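# Push chocolate bar row onto white infeed belt

## Task

Push the row of chocolate bars off the steel table and onto the white infeed belt, finishing with each bar lying flat and entirely on the belt's surface.

## Robot and tools

Robot: two arms, left_arm and right_arm, each with a two-finger gripper. The fingers extend along the gripper's +z axis and part along its y axis. Reported end_effector_position is the spot between the pads, roughly 1 cm short of the tips. Two fixed head cameras, cam_head_left and cam_head_right (896x504 each), sit on a stand behind the arms.

Frames. The scene frame has its origin at table-top height, halfway between the nominal arm bases. +z is up, +x reaches out over the table, and left_arm is on the +y side. Image left and right do not match arm names. Calibrated bases: left_arm at (+0.021, +0.317, 0) m, quat_wxyz (+1.000, 0, 0, -0.016); right_arm at (-0.028, -0.331, 0) m, quat_wxyz (+1.000, 0, 0, -0.002). Hand positions, orientations, velocities and targets in results are in each arm's own base frame. Fixed cameras and the table use the scene frame. Printed hand positions can be a few cm off, worse at long reach.

execute_actions(actions, cameras). actions is a list of actions. Each action is a table of at most 15 rows, one per 1/30 s step; a short table repeats its final row. Every row holds 14 numbers in [-1, 1] covering both arms: left_arm dx, dy, dz, rx, ry, rz, opening, then right_arm in the same order. dx..rz are offsets, not poses, measured along that arm's base axes from its Hand target as it was when the action began; each row is counted from that same start, not the row before. Scale: 1.0 = 0.6 m or 180 degrees; rx, ry, rz form one rotation vector, turning about the Hand target's position. A translation longer than 1.0 gets shortened. Repeating an offset in a later action moves further. opening is absolute: +1 fully open (0.094 m), -1 closed. Images return only for an empty actions list or when cameras names them (["all"] for all, [] none; an unknown name voids the call).

move(target, speed, blend, opening_speed, grip_force, blocking, cameras). target is one 14-number row (same layout, scale and base-frame offsets from the current Hand targets) or a list of up to 15 such rows, all counted from the same starting Hand targets. Grippers travel straight lines, turning the shorter way; all paths finish together, at least 0.5 s and at most 10 s. speed: m/s, 0.002 to 2.9, default 0.25 (turns up to twice that in rad/s); one value or one per target. blend: corner rounding in m for lists; 0 means stop at each point. opening_speed: at least 0.2 per second on the -1..+1 scale. grip_force: newtons per pad, 10 to 50, one value or one per arm; it persists; lower values close slowly. blocking=false returns after about 0.5 s while the move continues. Paths ignore obstacles and the other arm. Faster moves lag and stray more and hit harder; aiming far past a contact presses harder. Route around an arm's own base rather than near it. The result adds a move: line: done, off_target, moving, held or fault, plus limits (paced = pose clipped, held = steps withheld). Unnamed arms are done (within 10 mm and 2 degrees).

wait(seconds 0 to 10, cameras): lets time pass with commands held; a running move continues. stop(cameras): brakes the running move, needing some distance. zoom_image(camera, region [x0, y0, x1, y1] in pixels, at most 504 by 504) enlarges the newest image of cam_head_left or cam_head_right. finished_scene(scene): ends the current scene, given its number; irreversible; the goal must hold with the robot idle.

Results. Hand target is the last commanded pose after clipping; the next offsets start there. The gripper may rest a few cm short from friction and weight; resending zeros asks again, or send the remaining gap as an offset. Each control step clips orientation to within 40 degrees of the measured one. Sending 0 for all six pose numbers re-commands the current Hand target; a 0 in the opening slot is a real command, so repeat the present opening to keep it. grip_measured uses the opening scale and reads a bit wide when empty. grip_effort_nm is the gripper motor's averaged effort (negative closing), not pad force. Joint torques follow Joint positions order; numbers 1 to 3 wrap at ±28 N m. Joint velocities may read within noise. Joint ranges (rad): waist -2.618 to 3.054, shoulder 0.000 to 3.142, elbow 0.000 to 3.142 (straight at 2.901), wrist pitch -1.571 to 1.571, wrist yaw -1.571 to 1.571, wrist roll -2.094 to 2.094.

Motor heat: holding loads, stretched poses or pushing at unreachable targets heats motors. MOTOR HOT appears at 75 °C; at 90 °C an OVER-TEMPERATURE FAULT folds that arm and it stays idle; at 100 °C it collapses.

Avoid: any bar falling off the table or left off it; hard hits on the table or fixtures; fast slams; the two grippers, housings or wrist cameras meeting (the clearance check cannot stop that), and one gripper closing on the other's fingers; straining an arm's camera cable; arm stops. Loose objects may get nudged occasionally; check with images before finishing. Prefer smooth, moderate-speed sweeps with a flat gripper side low above the table.

Each tool is called after "Request:" by a JSON object that holds its "op" and its "data", one argument or row to a line.

## Session

Request:
{"op": "execute_actions", "data": {
  "actions": []
}}

Scene clock: 0.00 s.
left_arm: end_effector_position=(+0.3831, -0.0249, +0.1541) grip_measured=+1.000 grip_effort_nm=n/a end_effector_quat_wxyz=(+0.700, +0.036, +0.713, +0.003) | right_arm: end_effector_position=(+0.3816, -0.0238, +0.1380) grip_measured=+1.000 grip_effort_nm=n/a end_effector_quat_wxyz=(+0.678, +0.067, +0.732, -0.019)
Joint positions: left_arm=[-0.087 1.559 0.228 1.313 -0.042 0.054 0.094] | right_arm=[-0.017 1.564 0.225 1.259 0.101 0.072 0.094]
Joint velocities: within noise
Joint torques (N m): no reading
Motor temperatures (°C): left_arm=[25 26 31 24 26 24 24] | right_arm=[27 28 28 26 25 23 26]
Heat: left arm: 31 °C; right arm: 28 °C.
Hand target: left_arm +0.3847, -0.0238, +0.1587; +0.704, +0.034, +0.709, +0.002 | right_arm +0.3844, -0.0203, +0.1492; +0.691, +0.064, +0.720, -0.012
Tool commands: left_gripper/opening=+1.0 right_gripper/opening=+1.0

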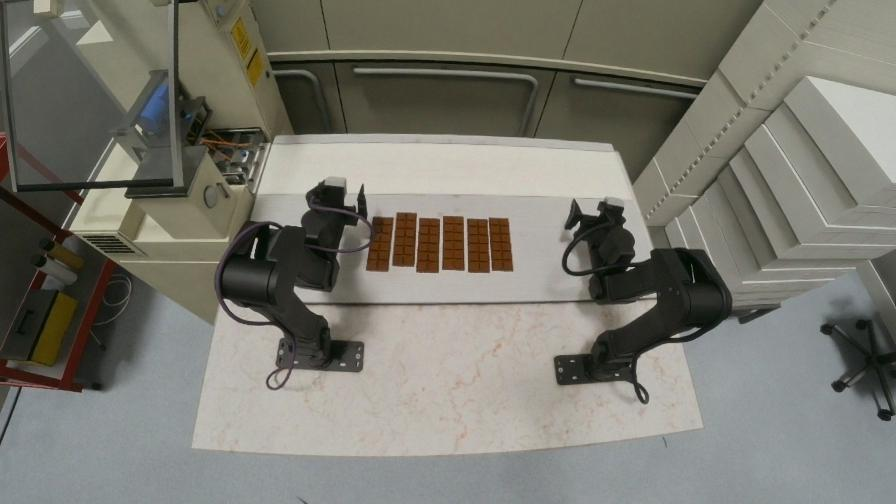

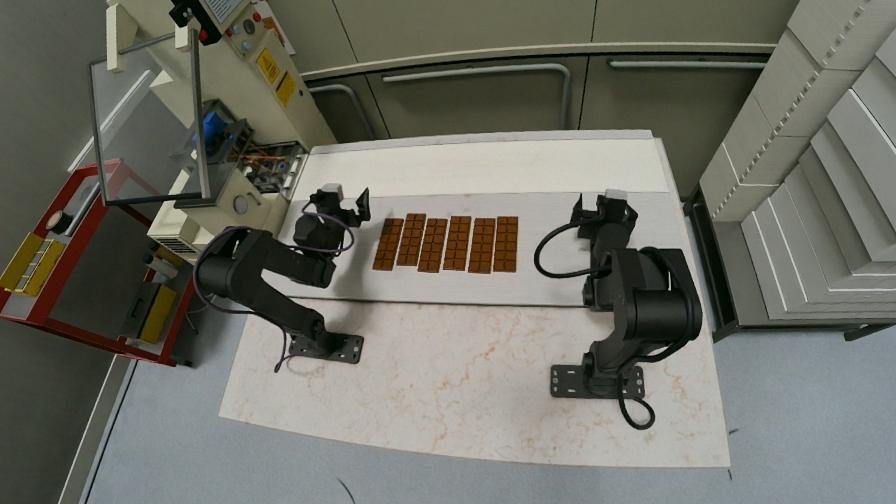

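Request:
{"op": "move", "data": {
  "target": [
    [-0.3295, -0.2145, -0.0478, -0.022, 0.4192, 0.0458, 1, -0.2623, 0.4413, -0.032, 0.0106, 0.386, 0.0307, 1],
    [-0.3295, -0.2145, -0.2078, -0.022, 0.4192, 0.0458, 1, -0.2623, 0.4413, -0.197, 0.0106, 0.386, 0.0307, 1]
  ],
  "speed": [0.35, 0.12],
  "blend": [0.01, 0],
  "cameras": ["all"]
}}

Scene clock: 18.13 s.
left_arm: end_effector_position=(+0.1869, -0.1521, +0.0396) grip_measured=+1.000 grip_effort_nm=0.00 end_effector_quat_wxyz=(+0.120, -0.035, +0.992, +0.007) | right_arm: end_effector_position=(+0.2167, +0.2287, +0.0395) grip_measured=+1.000 grip_effort_nm=0.00 end_effector_quat_wxyz=(+0.134, +0.014, +0.990, -0.032)
Joint positions: left_arm=[-0.829 1.372 0.754 -0.805 -0.191 -0.886 0.094] | right_arm=[0.955 1.702 1.066 -0.833 0.258 0.971 0.094]
Joint torques (N m): left_arm=[-0.46 -3.11 3.12 1.32 -0.1 -0.12] | right_arm=[0.14 -5.26 3.28 1.65 0.12 0.16]
Heat: left arm: 31 °C; right arm: 29 °C.
Hand target: left_arm +0.1870, -0.1525, +0.0340; +0.123, -0.042, +0.992, +0.005 | right_arm +0.2270, +0.2445, +0.0310; +0.156, +0.024, +0.987, -0.004
Off the commanded pose: left_arm 0.006 m, 1 deg | right_arm 0.021 m, 4 deg.
move: off_target (right_arm)

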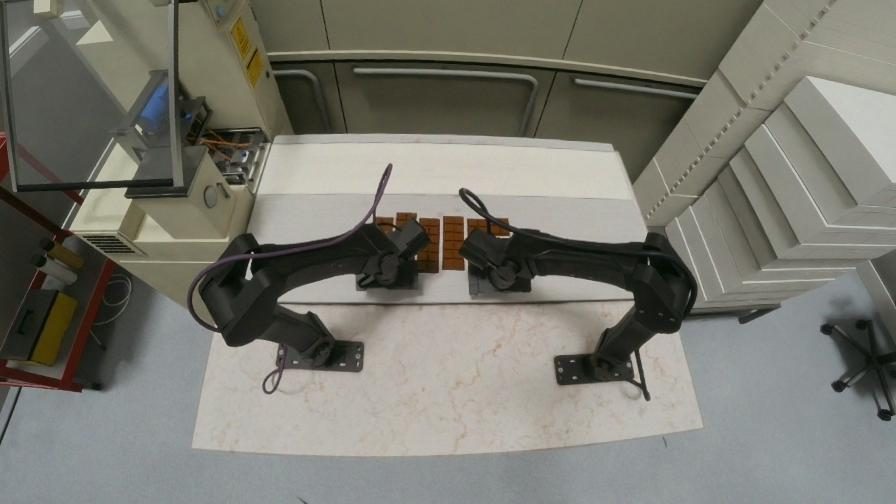

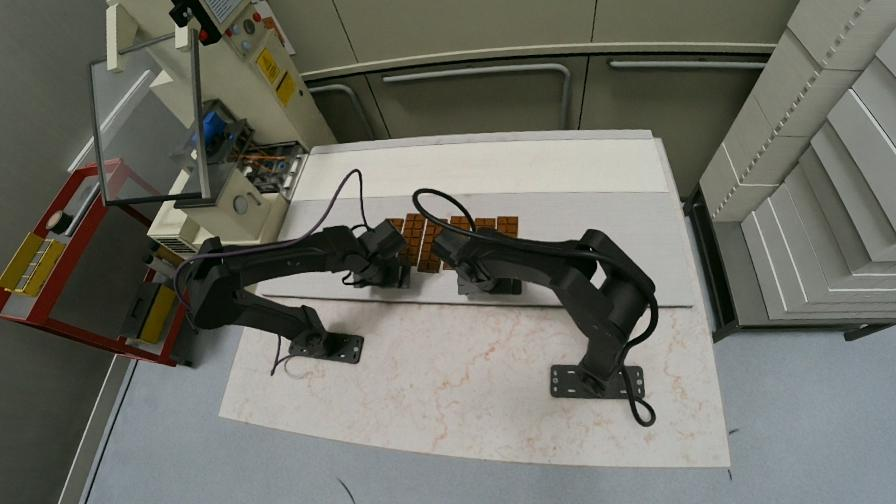

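Request:
{"op": "move", "data": {
  "target": [
    [0.48, 0.0567, 0, 0, 0, 0, 1, 0.4717, -0.0467, 0, 0, 0, 0, 1],
    [0.47, 0.0567, 0.117, 0, 0, 0, 1, 0.46, -0.0467, 0.117, 0, 0, 0, 1],
    [0, -0.2117, 0.117, 0, 0, -0.0167, 1, 0.1, -0.4, 0.2, 0, 0, 0, 1],
    [0, -0.2117, 0, 0, 0, -0.0167, 1, 0.1, -0.4, 0.2, 0, 0, 0, 1]
  ],
  "speed": [0.15, 0.15, 0.3, 0.12],
  "blend": [0, 0.02, 0.01, 0],
  "cameras": ["all"]
}}

Scene clock: 34.63 s.
left_arm: end_effector_position=(+0.1834, -0.2817, +0.0403) grip_measured=+1.000 grip_effort_nm=0.01 end_effector_quat_wxyz=(+0.111, -0.008, +0.994, -0.004) | right_arm: end_effector_position=(+0.2900, +0.0021, +0.1481) grip_measured=+1.000 grip_effort_nm=0.00 end_effector_quat_wxyz=(+0.153, +0.027, +0.988, -0.010)
Joint positions: left_arm=[-1.101 1.771 1.16 -0.851 -0.195 -1.106 0.094] | right_arm=[0.026 1.353 1.155 -1.068 0.035 0.075 0.094]
Joint torques (N m): left_arm=[0.17 -6.52 3.25 1.21 -0.36 -0.16] | right_arm=[-0.36 -5.59 4.85 0.86 -0.07 -0.06]
Heat: left arm: 31 °C; right arm: 30 °C.
Hand target: left_arm +0.1870, -0.2795, +0.0340; +0.123, -0.016, +0.992, +0.002 | right_arm +0.2870, +0.0045, +0.1510; +0.156, +0.024, +0.987, -0.004
Off the commanded pose: left_arm 0.008 m, 2 deg | right_arm 0.005 m, 1 deg.
move: done

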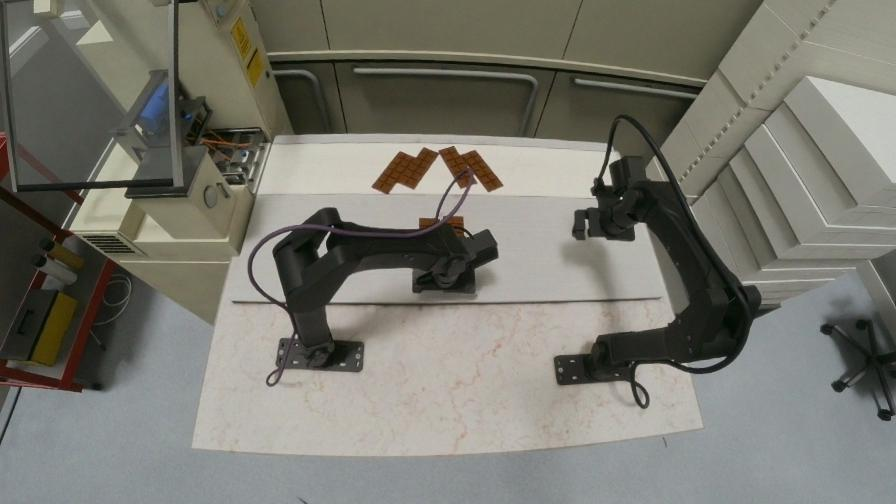

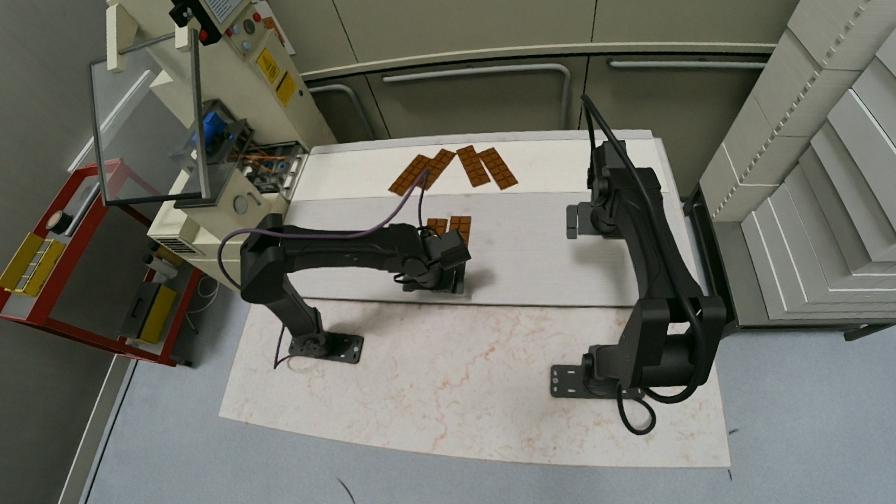

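Request:
{"op": "zoom_image", "data": {
  "camera": "cam_head_left",
  "region": [360, 125, 520, 205]
}}

Request:
{"op": "zoom_image", "data": {
  "camera": "cam_head_right",
  "region": [375, 125, 535, 205]
}}

Scaled by 3.150 from the camera's 896x504 image, which has a finer 1280x720 frame.

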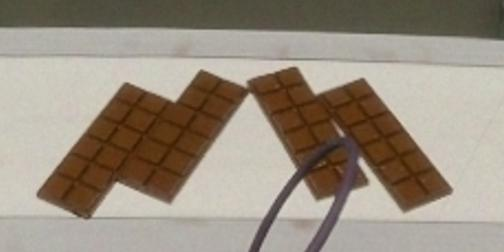

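Scaled by 3.150 from the camera's 896x504 image, which has a finer 1280x720 frame.

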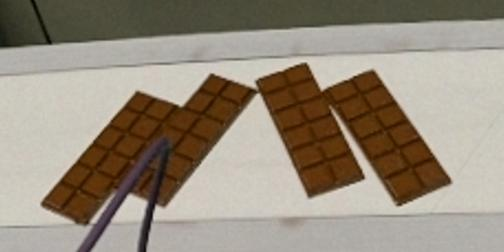

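Request:
{"op": "move", "data": {
  "target": [
    [0.06, -0.06, 0.1333, 0.0597, 0.0636, -0.4971, 1, 0, 0, 0, 0, 0, 0, 1],
    [0.2, -0.1542, 0.1, 0.0597, 0.0636, -0.4971, 1, 0, 0, 0, 0, 0, 0, 1],
    [0.2, -0.1542, 0.0033, 0.0597, 0.0636, -0.4971, 1, 0, 0, 0, 0, 0, 0, 1],
    [0.1842, 0.3391, 0.0, 0.0597, 0.0636, -0.4971, 1, 0, 0, 0, 0, 0, 0, 1]
  ],
  "speed": [0.5, 0.3, 0.12, 0.15],
  "blend": [0.03, 0.01, 0, 0],
  "cameras": ["all"]
}}

Scene clock: 106.57 s.
left_arm: end_effector_position=(+0.3061, -0.0859, +0.0370) grip_measured=+1.000 grip_effort_nm=0.00 end_effector_quat_wxyz=(+0.016, +0.692, +0.722, -0.002) | right_arm: end_effector_position=(+0.2900, +0.0021, +0.1481) grip_measured=+1.000 grip_effort_nm=0.00 end_effector_quat_wxyz=(+0.153, +0.027, +0.988, -0.010)
Joint positions: left_arm=[-0.266 1.783 1.182 -0.943 0.018 1.261 0.094] | right_arm=[0.026 1.353 1.155 -1.068 0.035 0.075 0.094]
Joint torques (N m): left_arm=[0.4 -8.32 2.52 0.7 -0.15 0.16] | right_arm=[-0.31 -5.71 4.88 0.84 -0.09 -0.07]
Heat: left arm: 31 °C; right arm: 29 °C.
Hand target: left_arm +0.2975, -0.0760, +0.0340; +0.000, +0.695, +0.719, +0.000 | right_arm +0.2870, +0.0045, +0.1510; +0.156, +0.024, +0.987, -0.004
Off the commanded pose: left_arm 0.013 m, 2 deg | right_arm 0.005 m, 1 deg.
move: off_target (left_arm)

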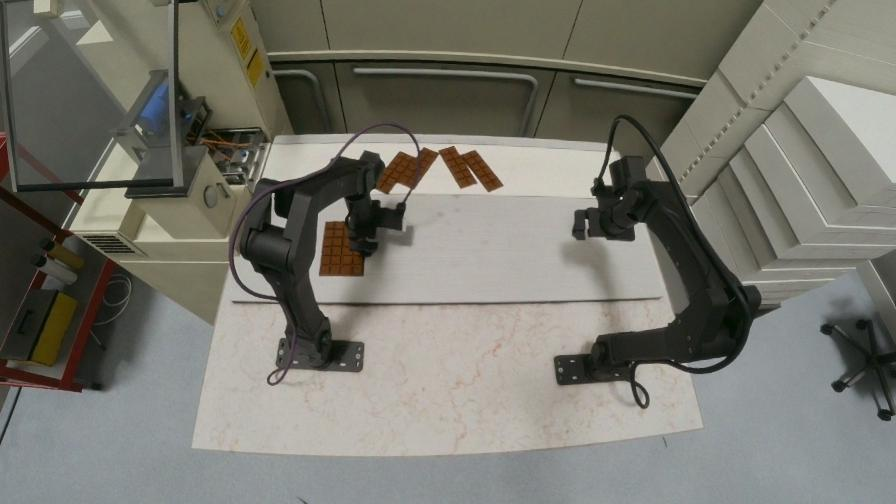

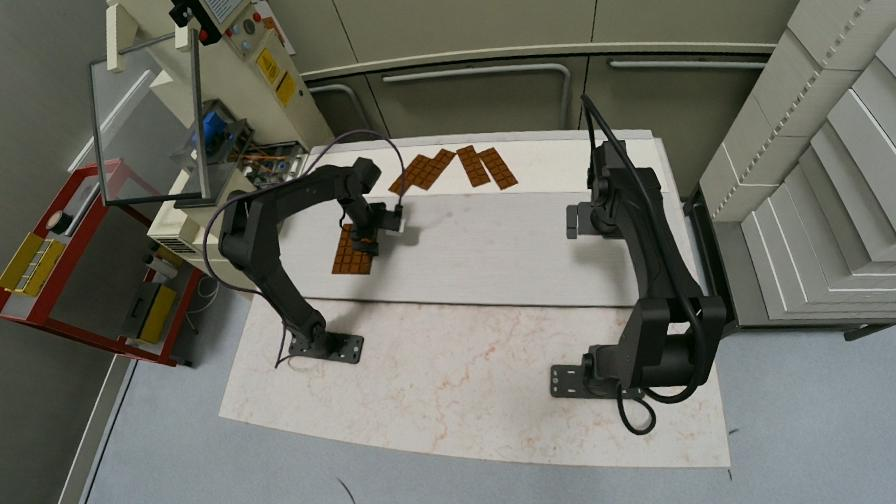

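Request:
{"op": "move", "data": {
  "target": [
    [0, 0.0583, 0, 0, 0, 0, 1, 0, 0, 0, 0, 0, 0, 1],
    [0, 0.03, 0.06, 0, 0, 0, 1, 0, 0, 0, 0, 0, 0, 1],
    [-0.05, 0.03, 0.1267, 0, 0, 0.1, 1, 0, 0, 0, 0, 0, 0, 1],
    [-0.2125, 0.1258, 0.1267, -0.0252, -0.027, 0.4987, 1, 0, 0, 0, 0, 0, 0, 1],
    [-0.2125, 0.1258, 0, -0.0252, -0.027, 0.4987, 1, 0, 0, 0, 0, 0, 0, 1]
  ],
  "speed": [0.12, 0.2, 0.3, 0.5, 0.12],
  "blend": [0, 0.015, 0.03, 0.01, 0],
  "cameras": ["all"]
}}

Scene clock: 119.63 s.
left_arm: end_effector_position=(+0.1612, -0.0012, +0.0383) grip_measured=+1.000 grip_effort_nm=0.00 end_effector_quat_wxyz=(+0.034, -0.009, +0.999, +0.003) | right_arm: end_effector_position=(+0.2900, +0.0021, +0.1481) grip_measured=+1.000 grip_effort_nm=0.00 end_effector_quat_wxyz=(+0.153, +0.027, +0.988, -0.010)
Joint positions: left_arm=[-0.023 1.104 0.599 -0.999 -0.008 -0.041 0.094] | right_arm=[0.026 1.353 1.155 -1.068 0.035 0.075 0.094]
Joint torques (N m): left_arm=[0.17 -0.91 3.32 1.45 -0.03 -0.09] | right_arm=[-0.51 -5.45 4.7 0.83 -0.06 -0.07]
Heat: left arm: 31 °C; right arm: 29 °C.
Hand target: left_arm +0.1700, -0.0005, +0.0340; +0.052, -0.015, +0.999, +0.001 | right_arm +0.2870, +0.0045, +0.1510; +0.156, +0.024, +0.987, -0.004
Off the commanded pose: left_arm 0.010 m, 2 deg | right_arm 0.005 m, 1 deg.
move: done

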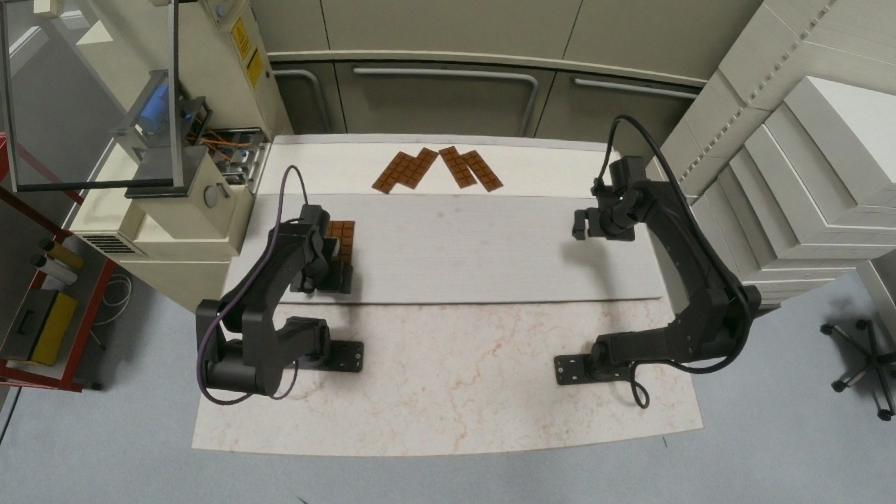

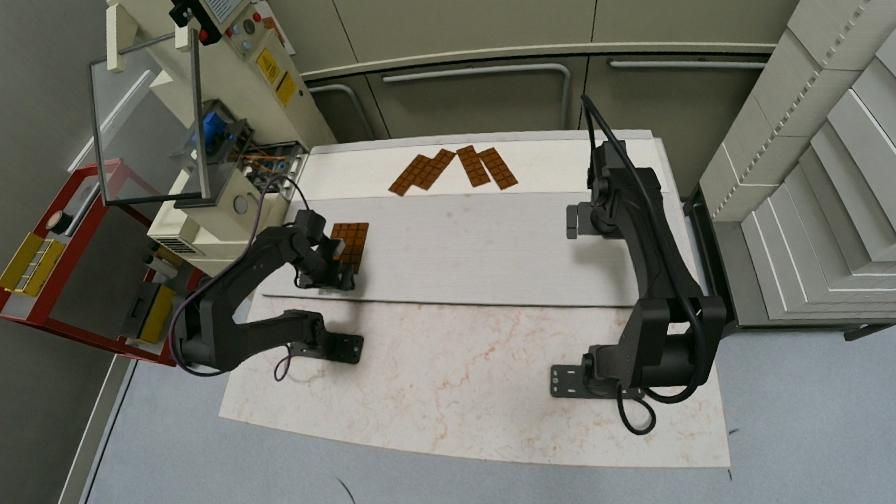

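Request:
{"op": "zoom_image", "data": {
  "camera": "cam_head_left",
  "region": [270, 190, 410, 310]
}}

Request:
{"op": "zoom_image", "data": {
  "camera": "cam_head_right",
  "region": [280, 190, 420, 310]
}}

Scaled by 3.600 from the camera's 896x504 image, which has a finer 1280x720 frame.

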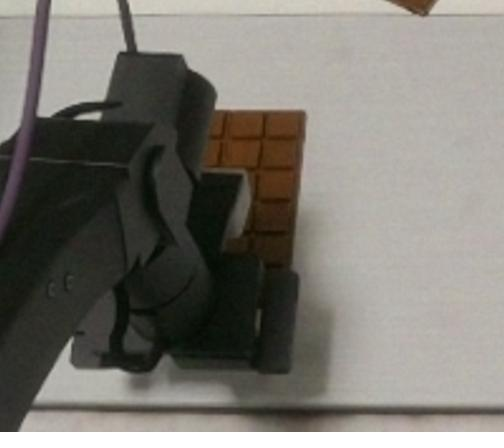

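Scaled by 3.600 from the camera's 896x504 image, which has a finer 1280x720 frame.

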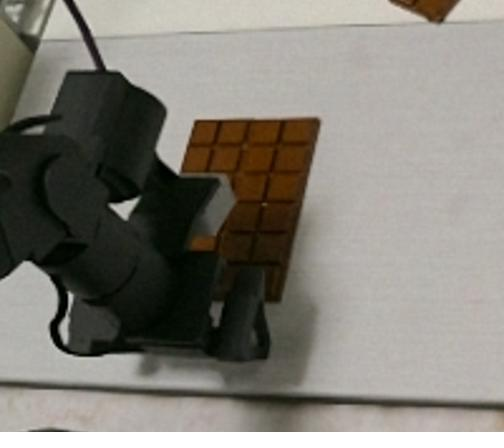

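Request:
{"op": "move", "data": {
  "target": [
    [0.5083, 0.0433, 0, 0, 0, 0, 1, 0, 0, 0, 0, 0, 0, 1],
    [0.49, 0.0433, 0.12, 0, 0, 0, 1, 0, 0, 0, 0, 0, 0, 1],
    [0.35, -0.0323, 0.16, 0, 0, 0, -1, 0, 0, 0, 0, 0, 0, 1]
  ],
  "speed": [0.15, 0.15, 0.25],
  "blend": [0, 0.02, 0],
  "cameras": ["all"]
}}

Request:
{"op": "zoom_image", "data": {
  "camera": "cam_head_left",
  "region": [300, 125, 420, 205]
}}

Request:
{"op": "zoom_image", "data": {
  "camera": "cam_head_right",
  "region": [310, 125, 430, 205]
}}

Request:
{"op": "zoom_image", "data": {
  "camera": "cam_head_left",
  "region": [410, 125, 530, 205]
}}

Request:
{"op": "zoom_image", "data": {
  "camera": "cam_head_right",
  "region": [410, 125, 530, 205]
}}

Scene clock: 136.63 s.
left_arm: end_effector_position=(+0.3809, -0.0254, +0.1262) grip_measured=-0.986 grip_effort_nm=-0.77 end_effector_quat_wxyz=(+0.044, -0.002, +0.999, -0.002) | right_arm: end_effector_position=(+0.2900, +0.0021, +0.1481) grip_measured=+1.000 grip_effort_nm=0.00 end_effector_quat_wxyz=(+0.153, +0.027, +0.988, -0.010)
Joint positions: left_arm=[-0.07 1.911 1.703 -1.276 -0.002 -0.075 0.001] | right_arm=[0.026 1.353 1.155 -1.068 0.035 0.075 0.094]
Joint torques (N m): left_arm=[0.31 -10.85 3.81 1.01 -0.06 -0.14] | right_arm=[-0.31 -5.68 4.89 0.84 -0.07 -0.04]
Heat: left arm: 31 °C; right arm: 29 °C.
Hand target: left_arm +0.3800, -0.0199, +0.1300; +0.052, -0.015, +0.999, +0.001 | right_arm +0.2870, +0.0045, +0.1510; +0.156, +0.024, +0.987, -0.004
Off the commanded pose: left_arm 0.007 m, 2 deg | right_arm 0.005 m, 1 deg.
move: done

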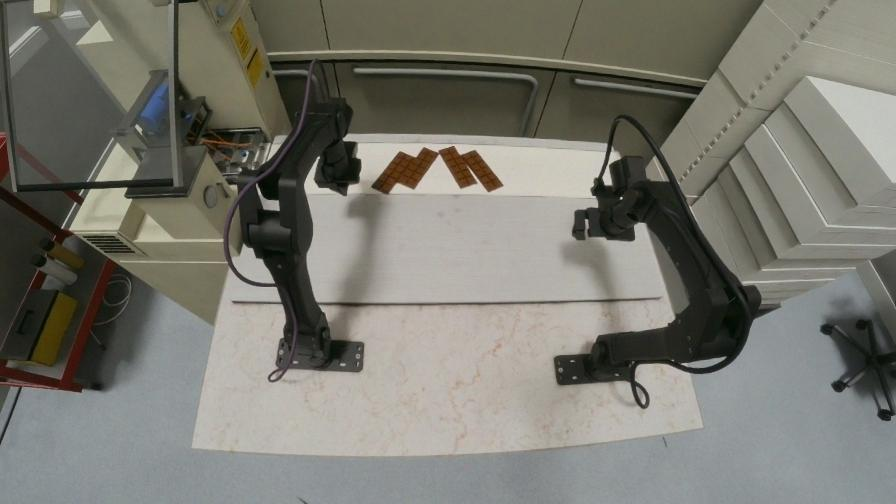

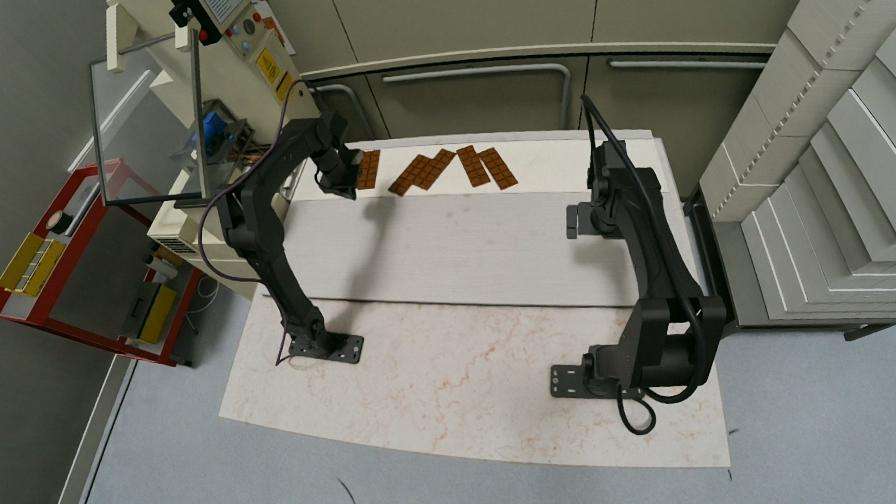

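Scaled by 4.200 from the camera's 896x504 image, which has a finer 1280x720 frame.

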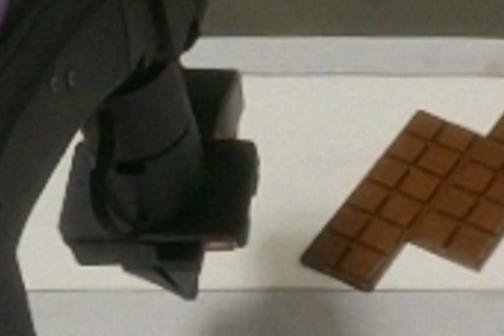

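Scaled by 4.200 from the camera's 896x504 image, which has a finer 1280x720 frame.

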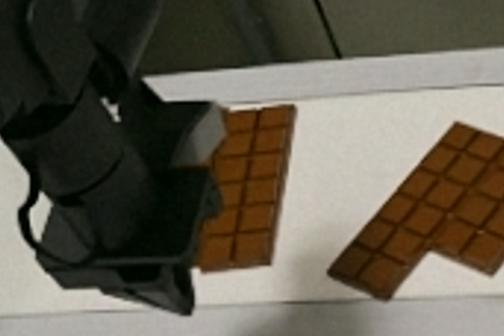

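Scaled by 4.200 from the camera's 896x504 image, which has a finer 1280x720 frame.

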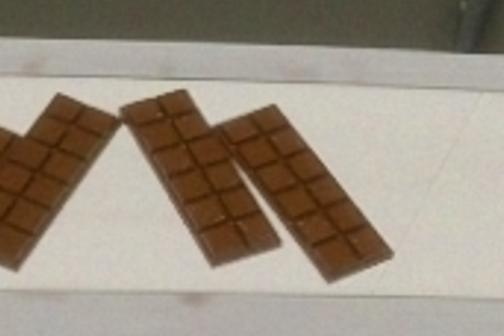

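Scaled by 4.200 from the camera's 896x504 image, which has a finer 1280x720 frame.

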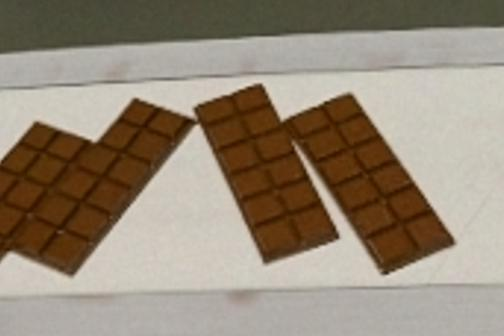

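Request:
{"op": "move", "data": {
  "target": [
    [0.1212, -0.1, -0.05, 0, 0, 0, -1, 0, 0, 0, 0, 0, 0, 1],
    [0.1212, -0.1, -0.16, 0, 0, 0, -1, 0, 0, 0, 0, 0, 0, 1],
    [0.1769, -0.1298, -0.16, 0, 0, 0, -1, 0, 0, 0, 0, 0, 0, 1]
  ],
  "speed": [0.25, 0.12, 0.08],
  "blend": [0.02, 0, 0],
  "cameras": ["all"]
}}

Request:
{"op": "zoom_image", "data": {
  "camera": "cam_head_left",
  "region": [300, 125, 440, 205]
}}

Request:
{"op": "zoom_image", "data": {
  "camera": "cam_head_right",
  "region": [310, 125, 450, 205]
}}

Scene clock: 147.00 s.
left_arm: end_effector_position=(+0.4867, -0.0934, +0.0384) grip_measured=-0.986 grip_effort_nm=-0.77 end_effector_quat_wxyz=(+0.061, -0.012, +0.998, -0.003) | right_arm: end_effector_position=(+0.2900, +0.0021, +0.1481) grip_measured=+1.000 grip_effort_nm=0.00 end_effector_quat_wxyz=(+0.153, +0.027, +0.988, -0.010)
Joint positions: left_arm=[-0.199 2.394 2.11 -1.166 -0.02 -0.222 0.001] | right_arm=[0.026 1.353 1.155 -1.068 0.035 0.075 0.094]
Joint torques (N m): left_arm=[-0.51 -10.88 7.69 0.75 -0.07 -0.14] | right_arm=[-0.35 -5.6 4.62 0.82 -0.04 -0.08]
Heat: left arm: 31 °C; right arm: 29 °C.
Hand target: left_arm +0.4861, -0.0978, +0.0340; +0.052, -0.015, +0.999, +0.001 | right_arm +0.2870, +0.0045, +0.1510; +0.156, +0.024, +0.987, -0.004
Off the commanded pose: left_arm 0.006 m, 1 deg | right_arm 0.005 m, 1 deg.
move: done

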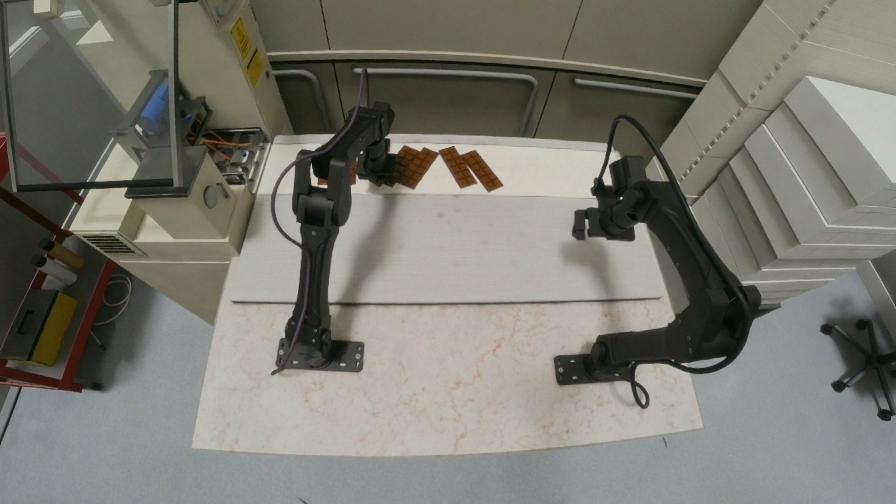

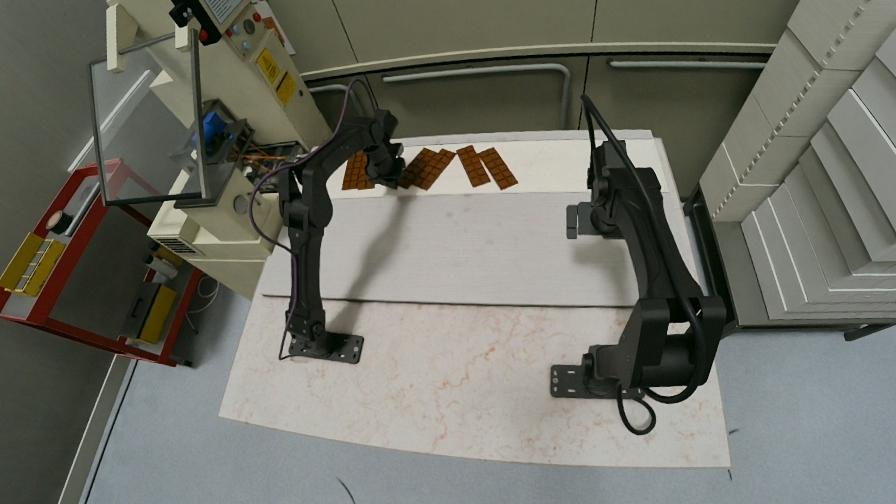

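Scaled by 3.600 from the camera's 896x504 image, which has a finer 1280x720 frame.

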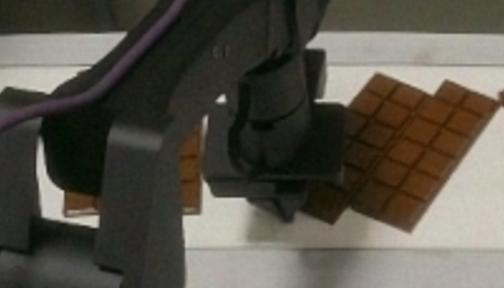

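Scaled by 3.600 from the camera's 896x504 image, which has a finer 1280x720 frame.

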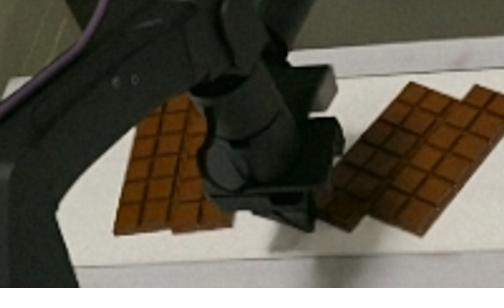

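Request:
{"op": "move", "data": {
  "target": [
    [-0.03, 0.03, 0.06, 0, 0, 0, -1, 0, 0, 0, 0, 0, 0, 1],
    [-0.35, 0.25, 0.2, 0, 0, 0, -1, 0, 0, 0, 0, 0, 0, 1]
  ],
  "speed": [0.15, 0.35],
  "blend": [0.02, 0],
  "cameras": ["all"]
}}

Request:
{"op": "zoom_image", "data": {
  "camera": "cam_head_left",
  "region": [300, 125, 440, 205]
}}

Request:
{"op": "zoom_image", "data": {
  "camera": "cam_head_right",
  "region": [320, 125, 460, 205]
}}

Scene clock: 151.70 s.
left_arm: end_effector_position=(+0.2841, +0.0552, +0.1554) grip_measured=-0.986 grip_effort_nm=-0.77 end_effector_quat_wxyz=(+0.060, -0.022, +0.998, +0.010) | right_arm: end_effector_position=(+0.2900, +0.0021, +0.1481) grip_measured=+1.000 grip_effort_nm=0.00 end_effector_quat_wxyz=(+0.153, +0.027, +0.988, -0.010)
Joint positions: left_arm=[0.189 1.524 1.37 -1.295 0.001 0.145 0.001] | right_arm=[0.026 1.353 1.155 -1.068 0.035 0.075 0.094]
Joint torques (N m): left_arm=[-0.08 -6.34 3.75 0.82 0.11 0.15] | right_arm=[-0.46 -5.46 4.83 0.83 -0.08 -0.04]
Heat: left arm: 32 °C; right arm: 29 °C.
Hand target: left_arm +0.2761, +0.0522, +0.1540; +0.052, -0.015, +0.999, +0.001 | right_arm +0.2870, +0.0045, +0.1510; +0.156, +0.024, +0.987, -0.004
Off the commanded pose: left_arm 0.009 m, 2 deg | right_arm 0.005 m, 1 deg.
move: done

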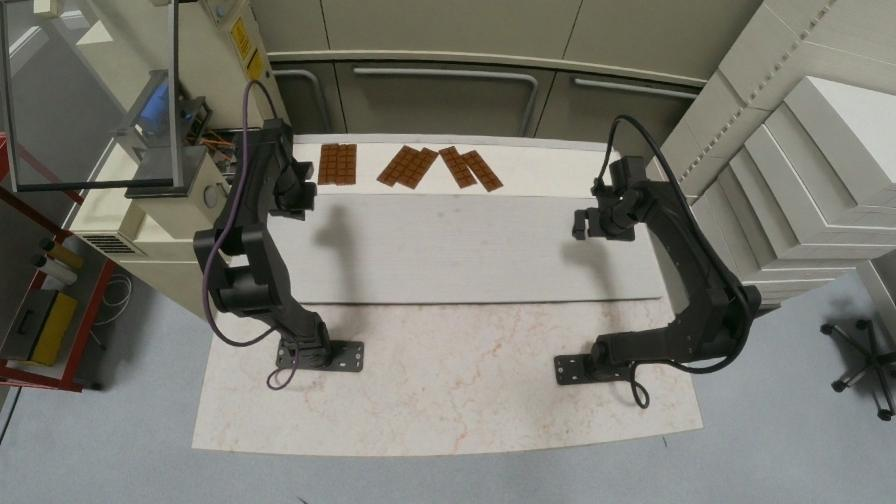

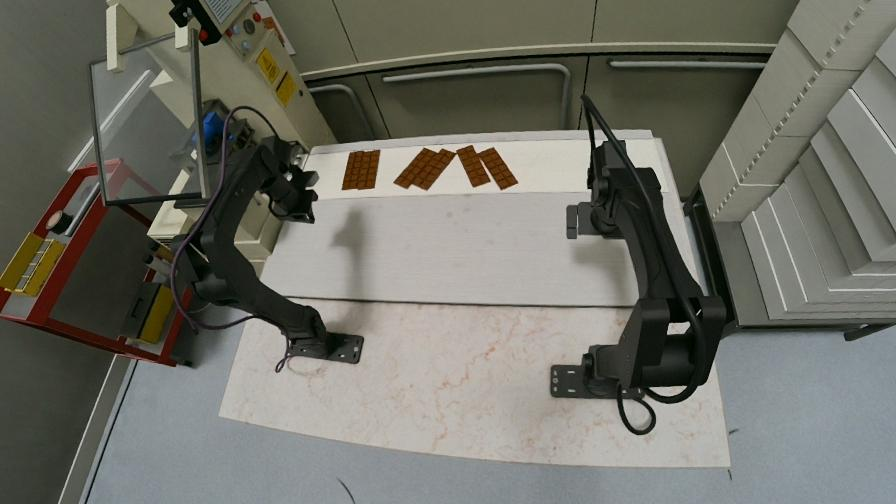

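Scaled by 3.600 from the camera's 896x504 image, which has a finer 1280x720 frame.

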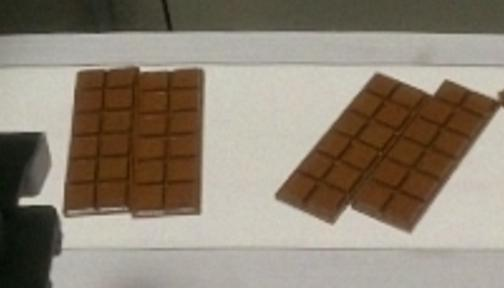

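Scaled by 3.600 from the camera's 896x504 image, which has a finer 1280x720 frame.

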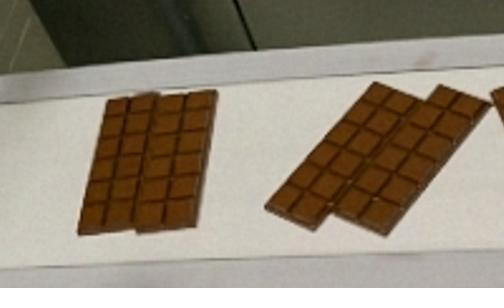

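Request:
{"op": "zoom_image", "data": {
  "camera": "cam_head_left",
  "region": [310, 130, 370, 200]
}}

Request:
{"op": "zoom_image", "data": {
  "camera": "cam_head_right",
  "region": [330, 130, 390, 200]
}}

Request:
{"op": "zoom_image", "data": {
  "camera": "cam_head_left",
  "region": [370, 130, 440, 200]
}}

Request:
{"op": "zoom_image", "data": {
  "camera": "cam_head_left",
  "region": [435, 130, 505, 200]
}}

Scaled by 7.200 from the camera's 896x504 image, which has a finer 1280x720 frame.

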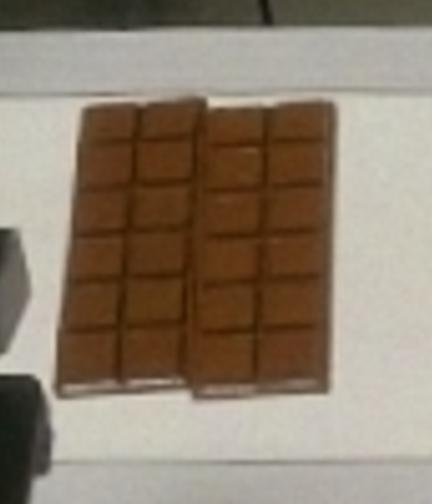

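Scaled by 7.200 from the camera's 896x504 image, which has a finer 1280x720 frame.

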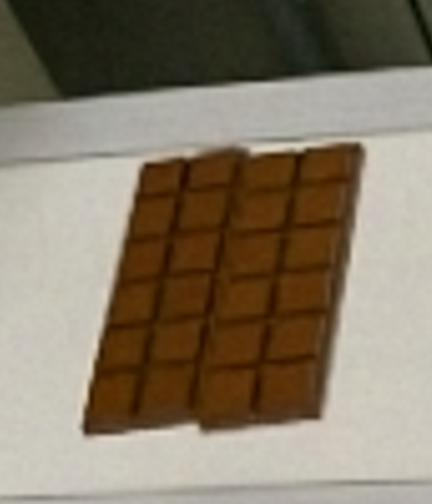

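Scaled by 7.200 from the camera's 896x504 image, which has a finer 1280x720 frame.

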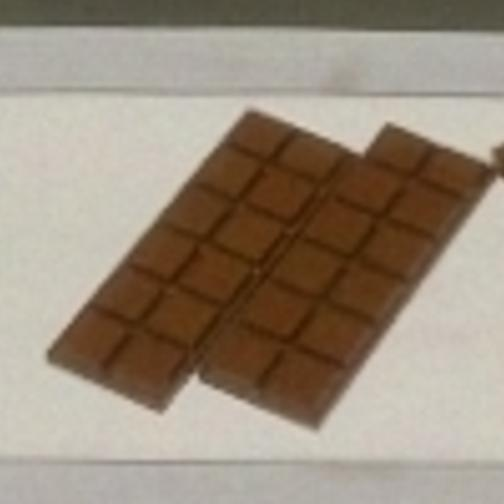

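Scaled by 7.200 from the camera's 896x504 image, which has a finer 1280x720 frame.

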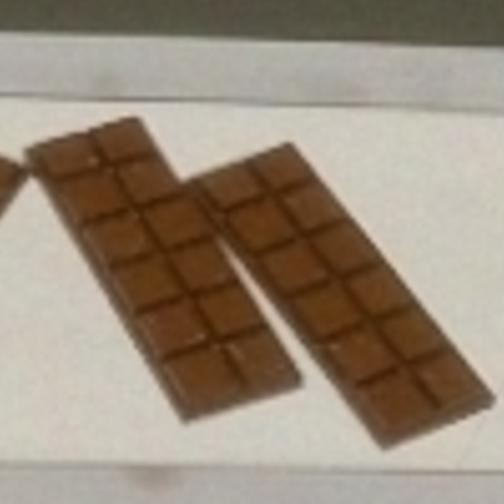

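Request:
{"op": "finished_scene", "data": {
  "scene": 2
}}

The scene is finished: the task was done.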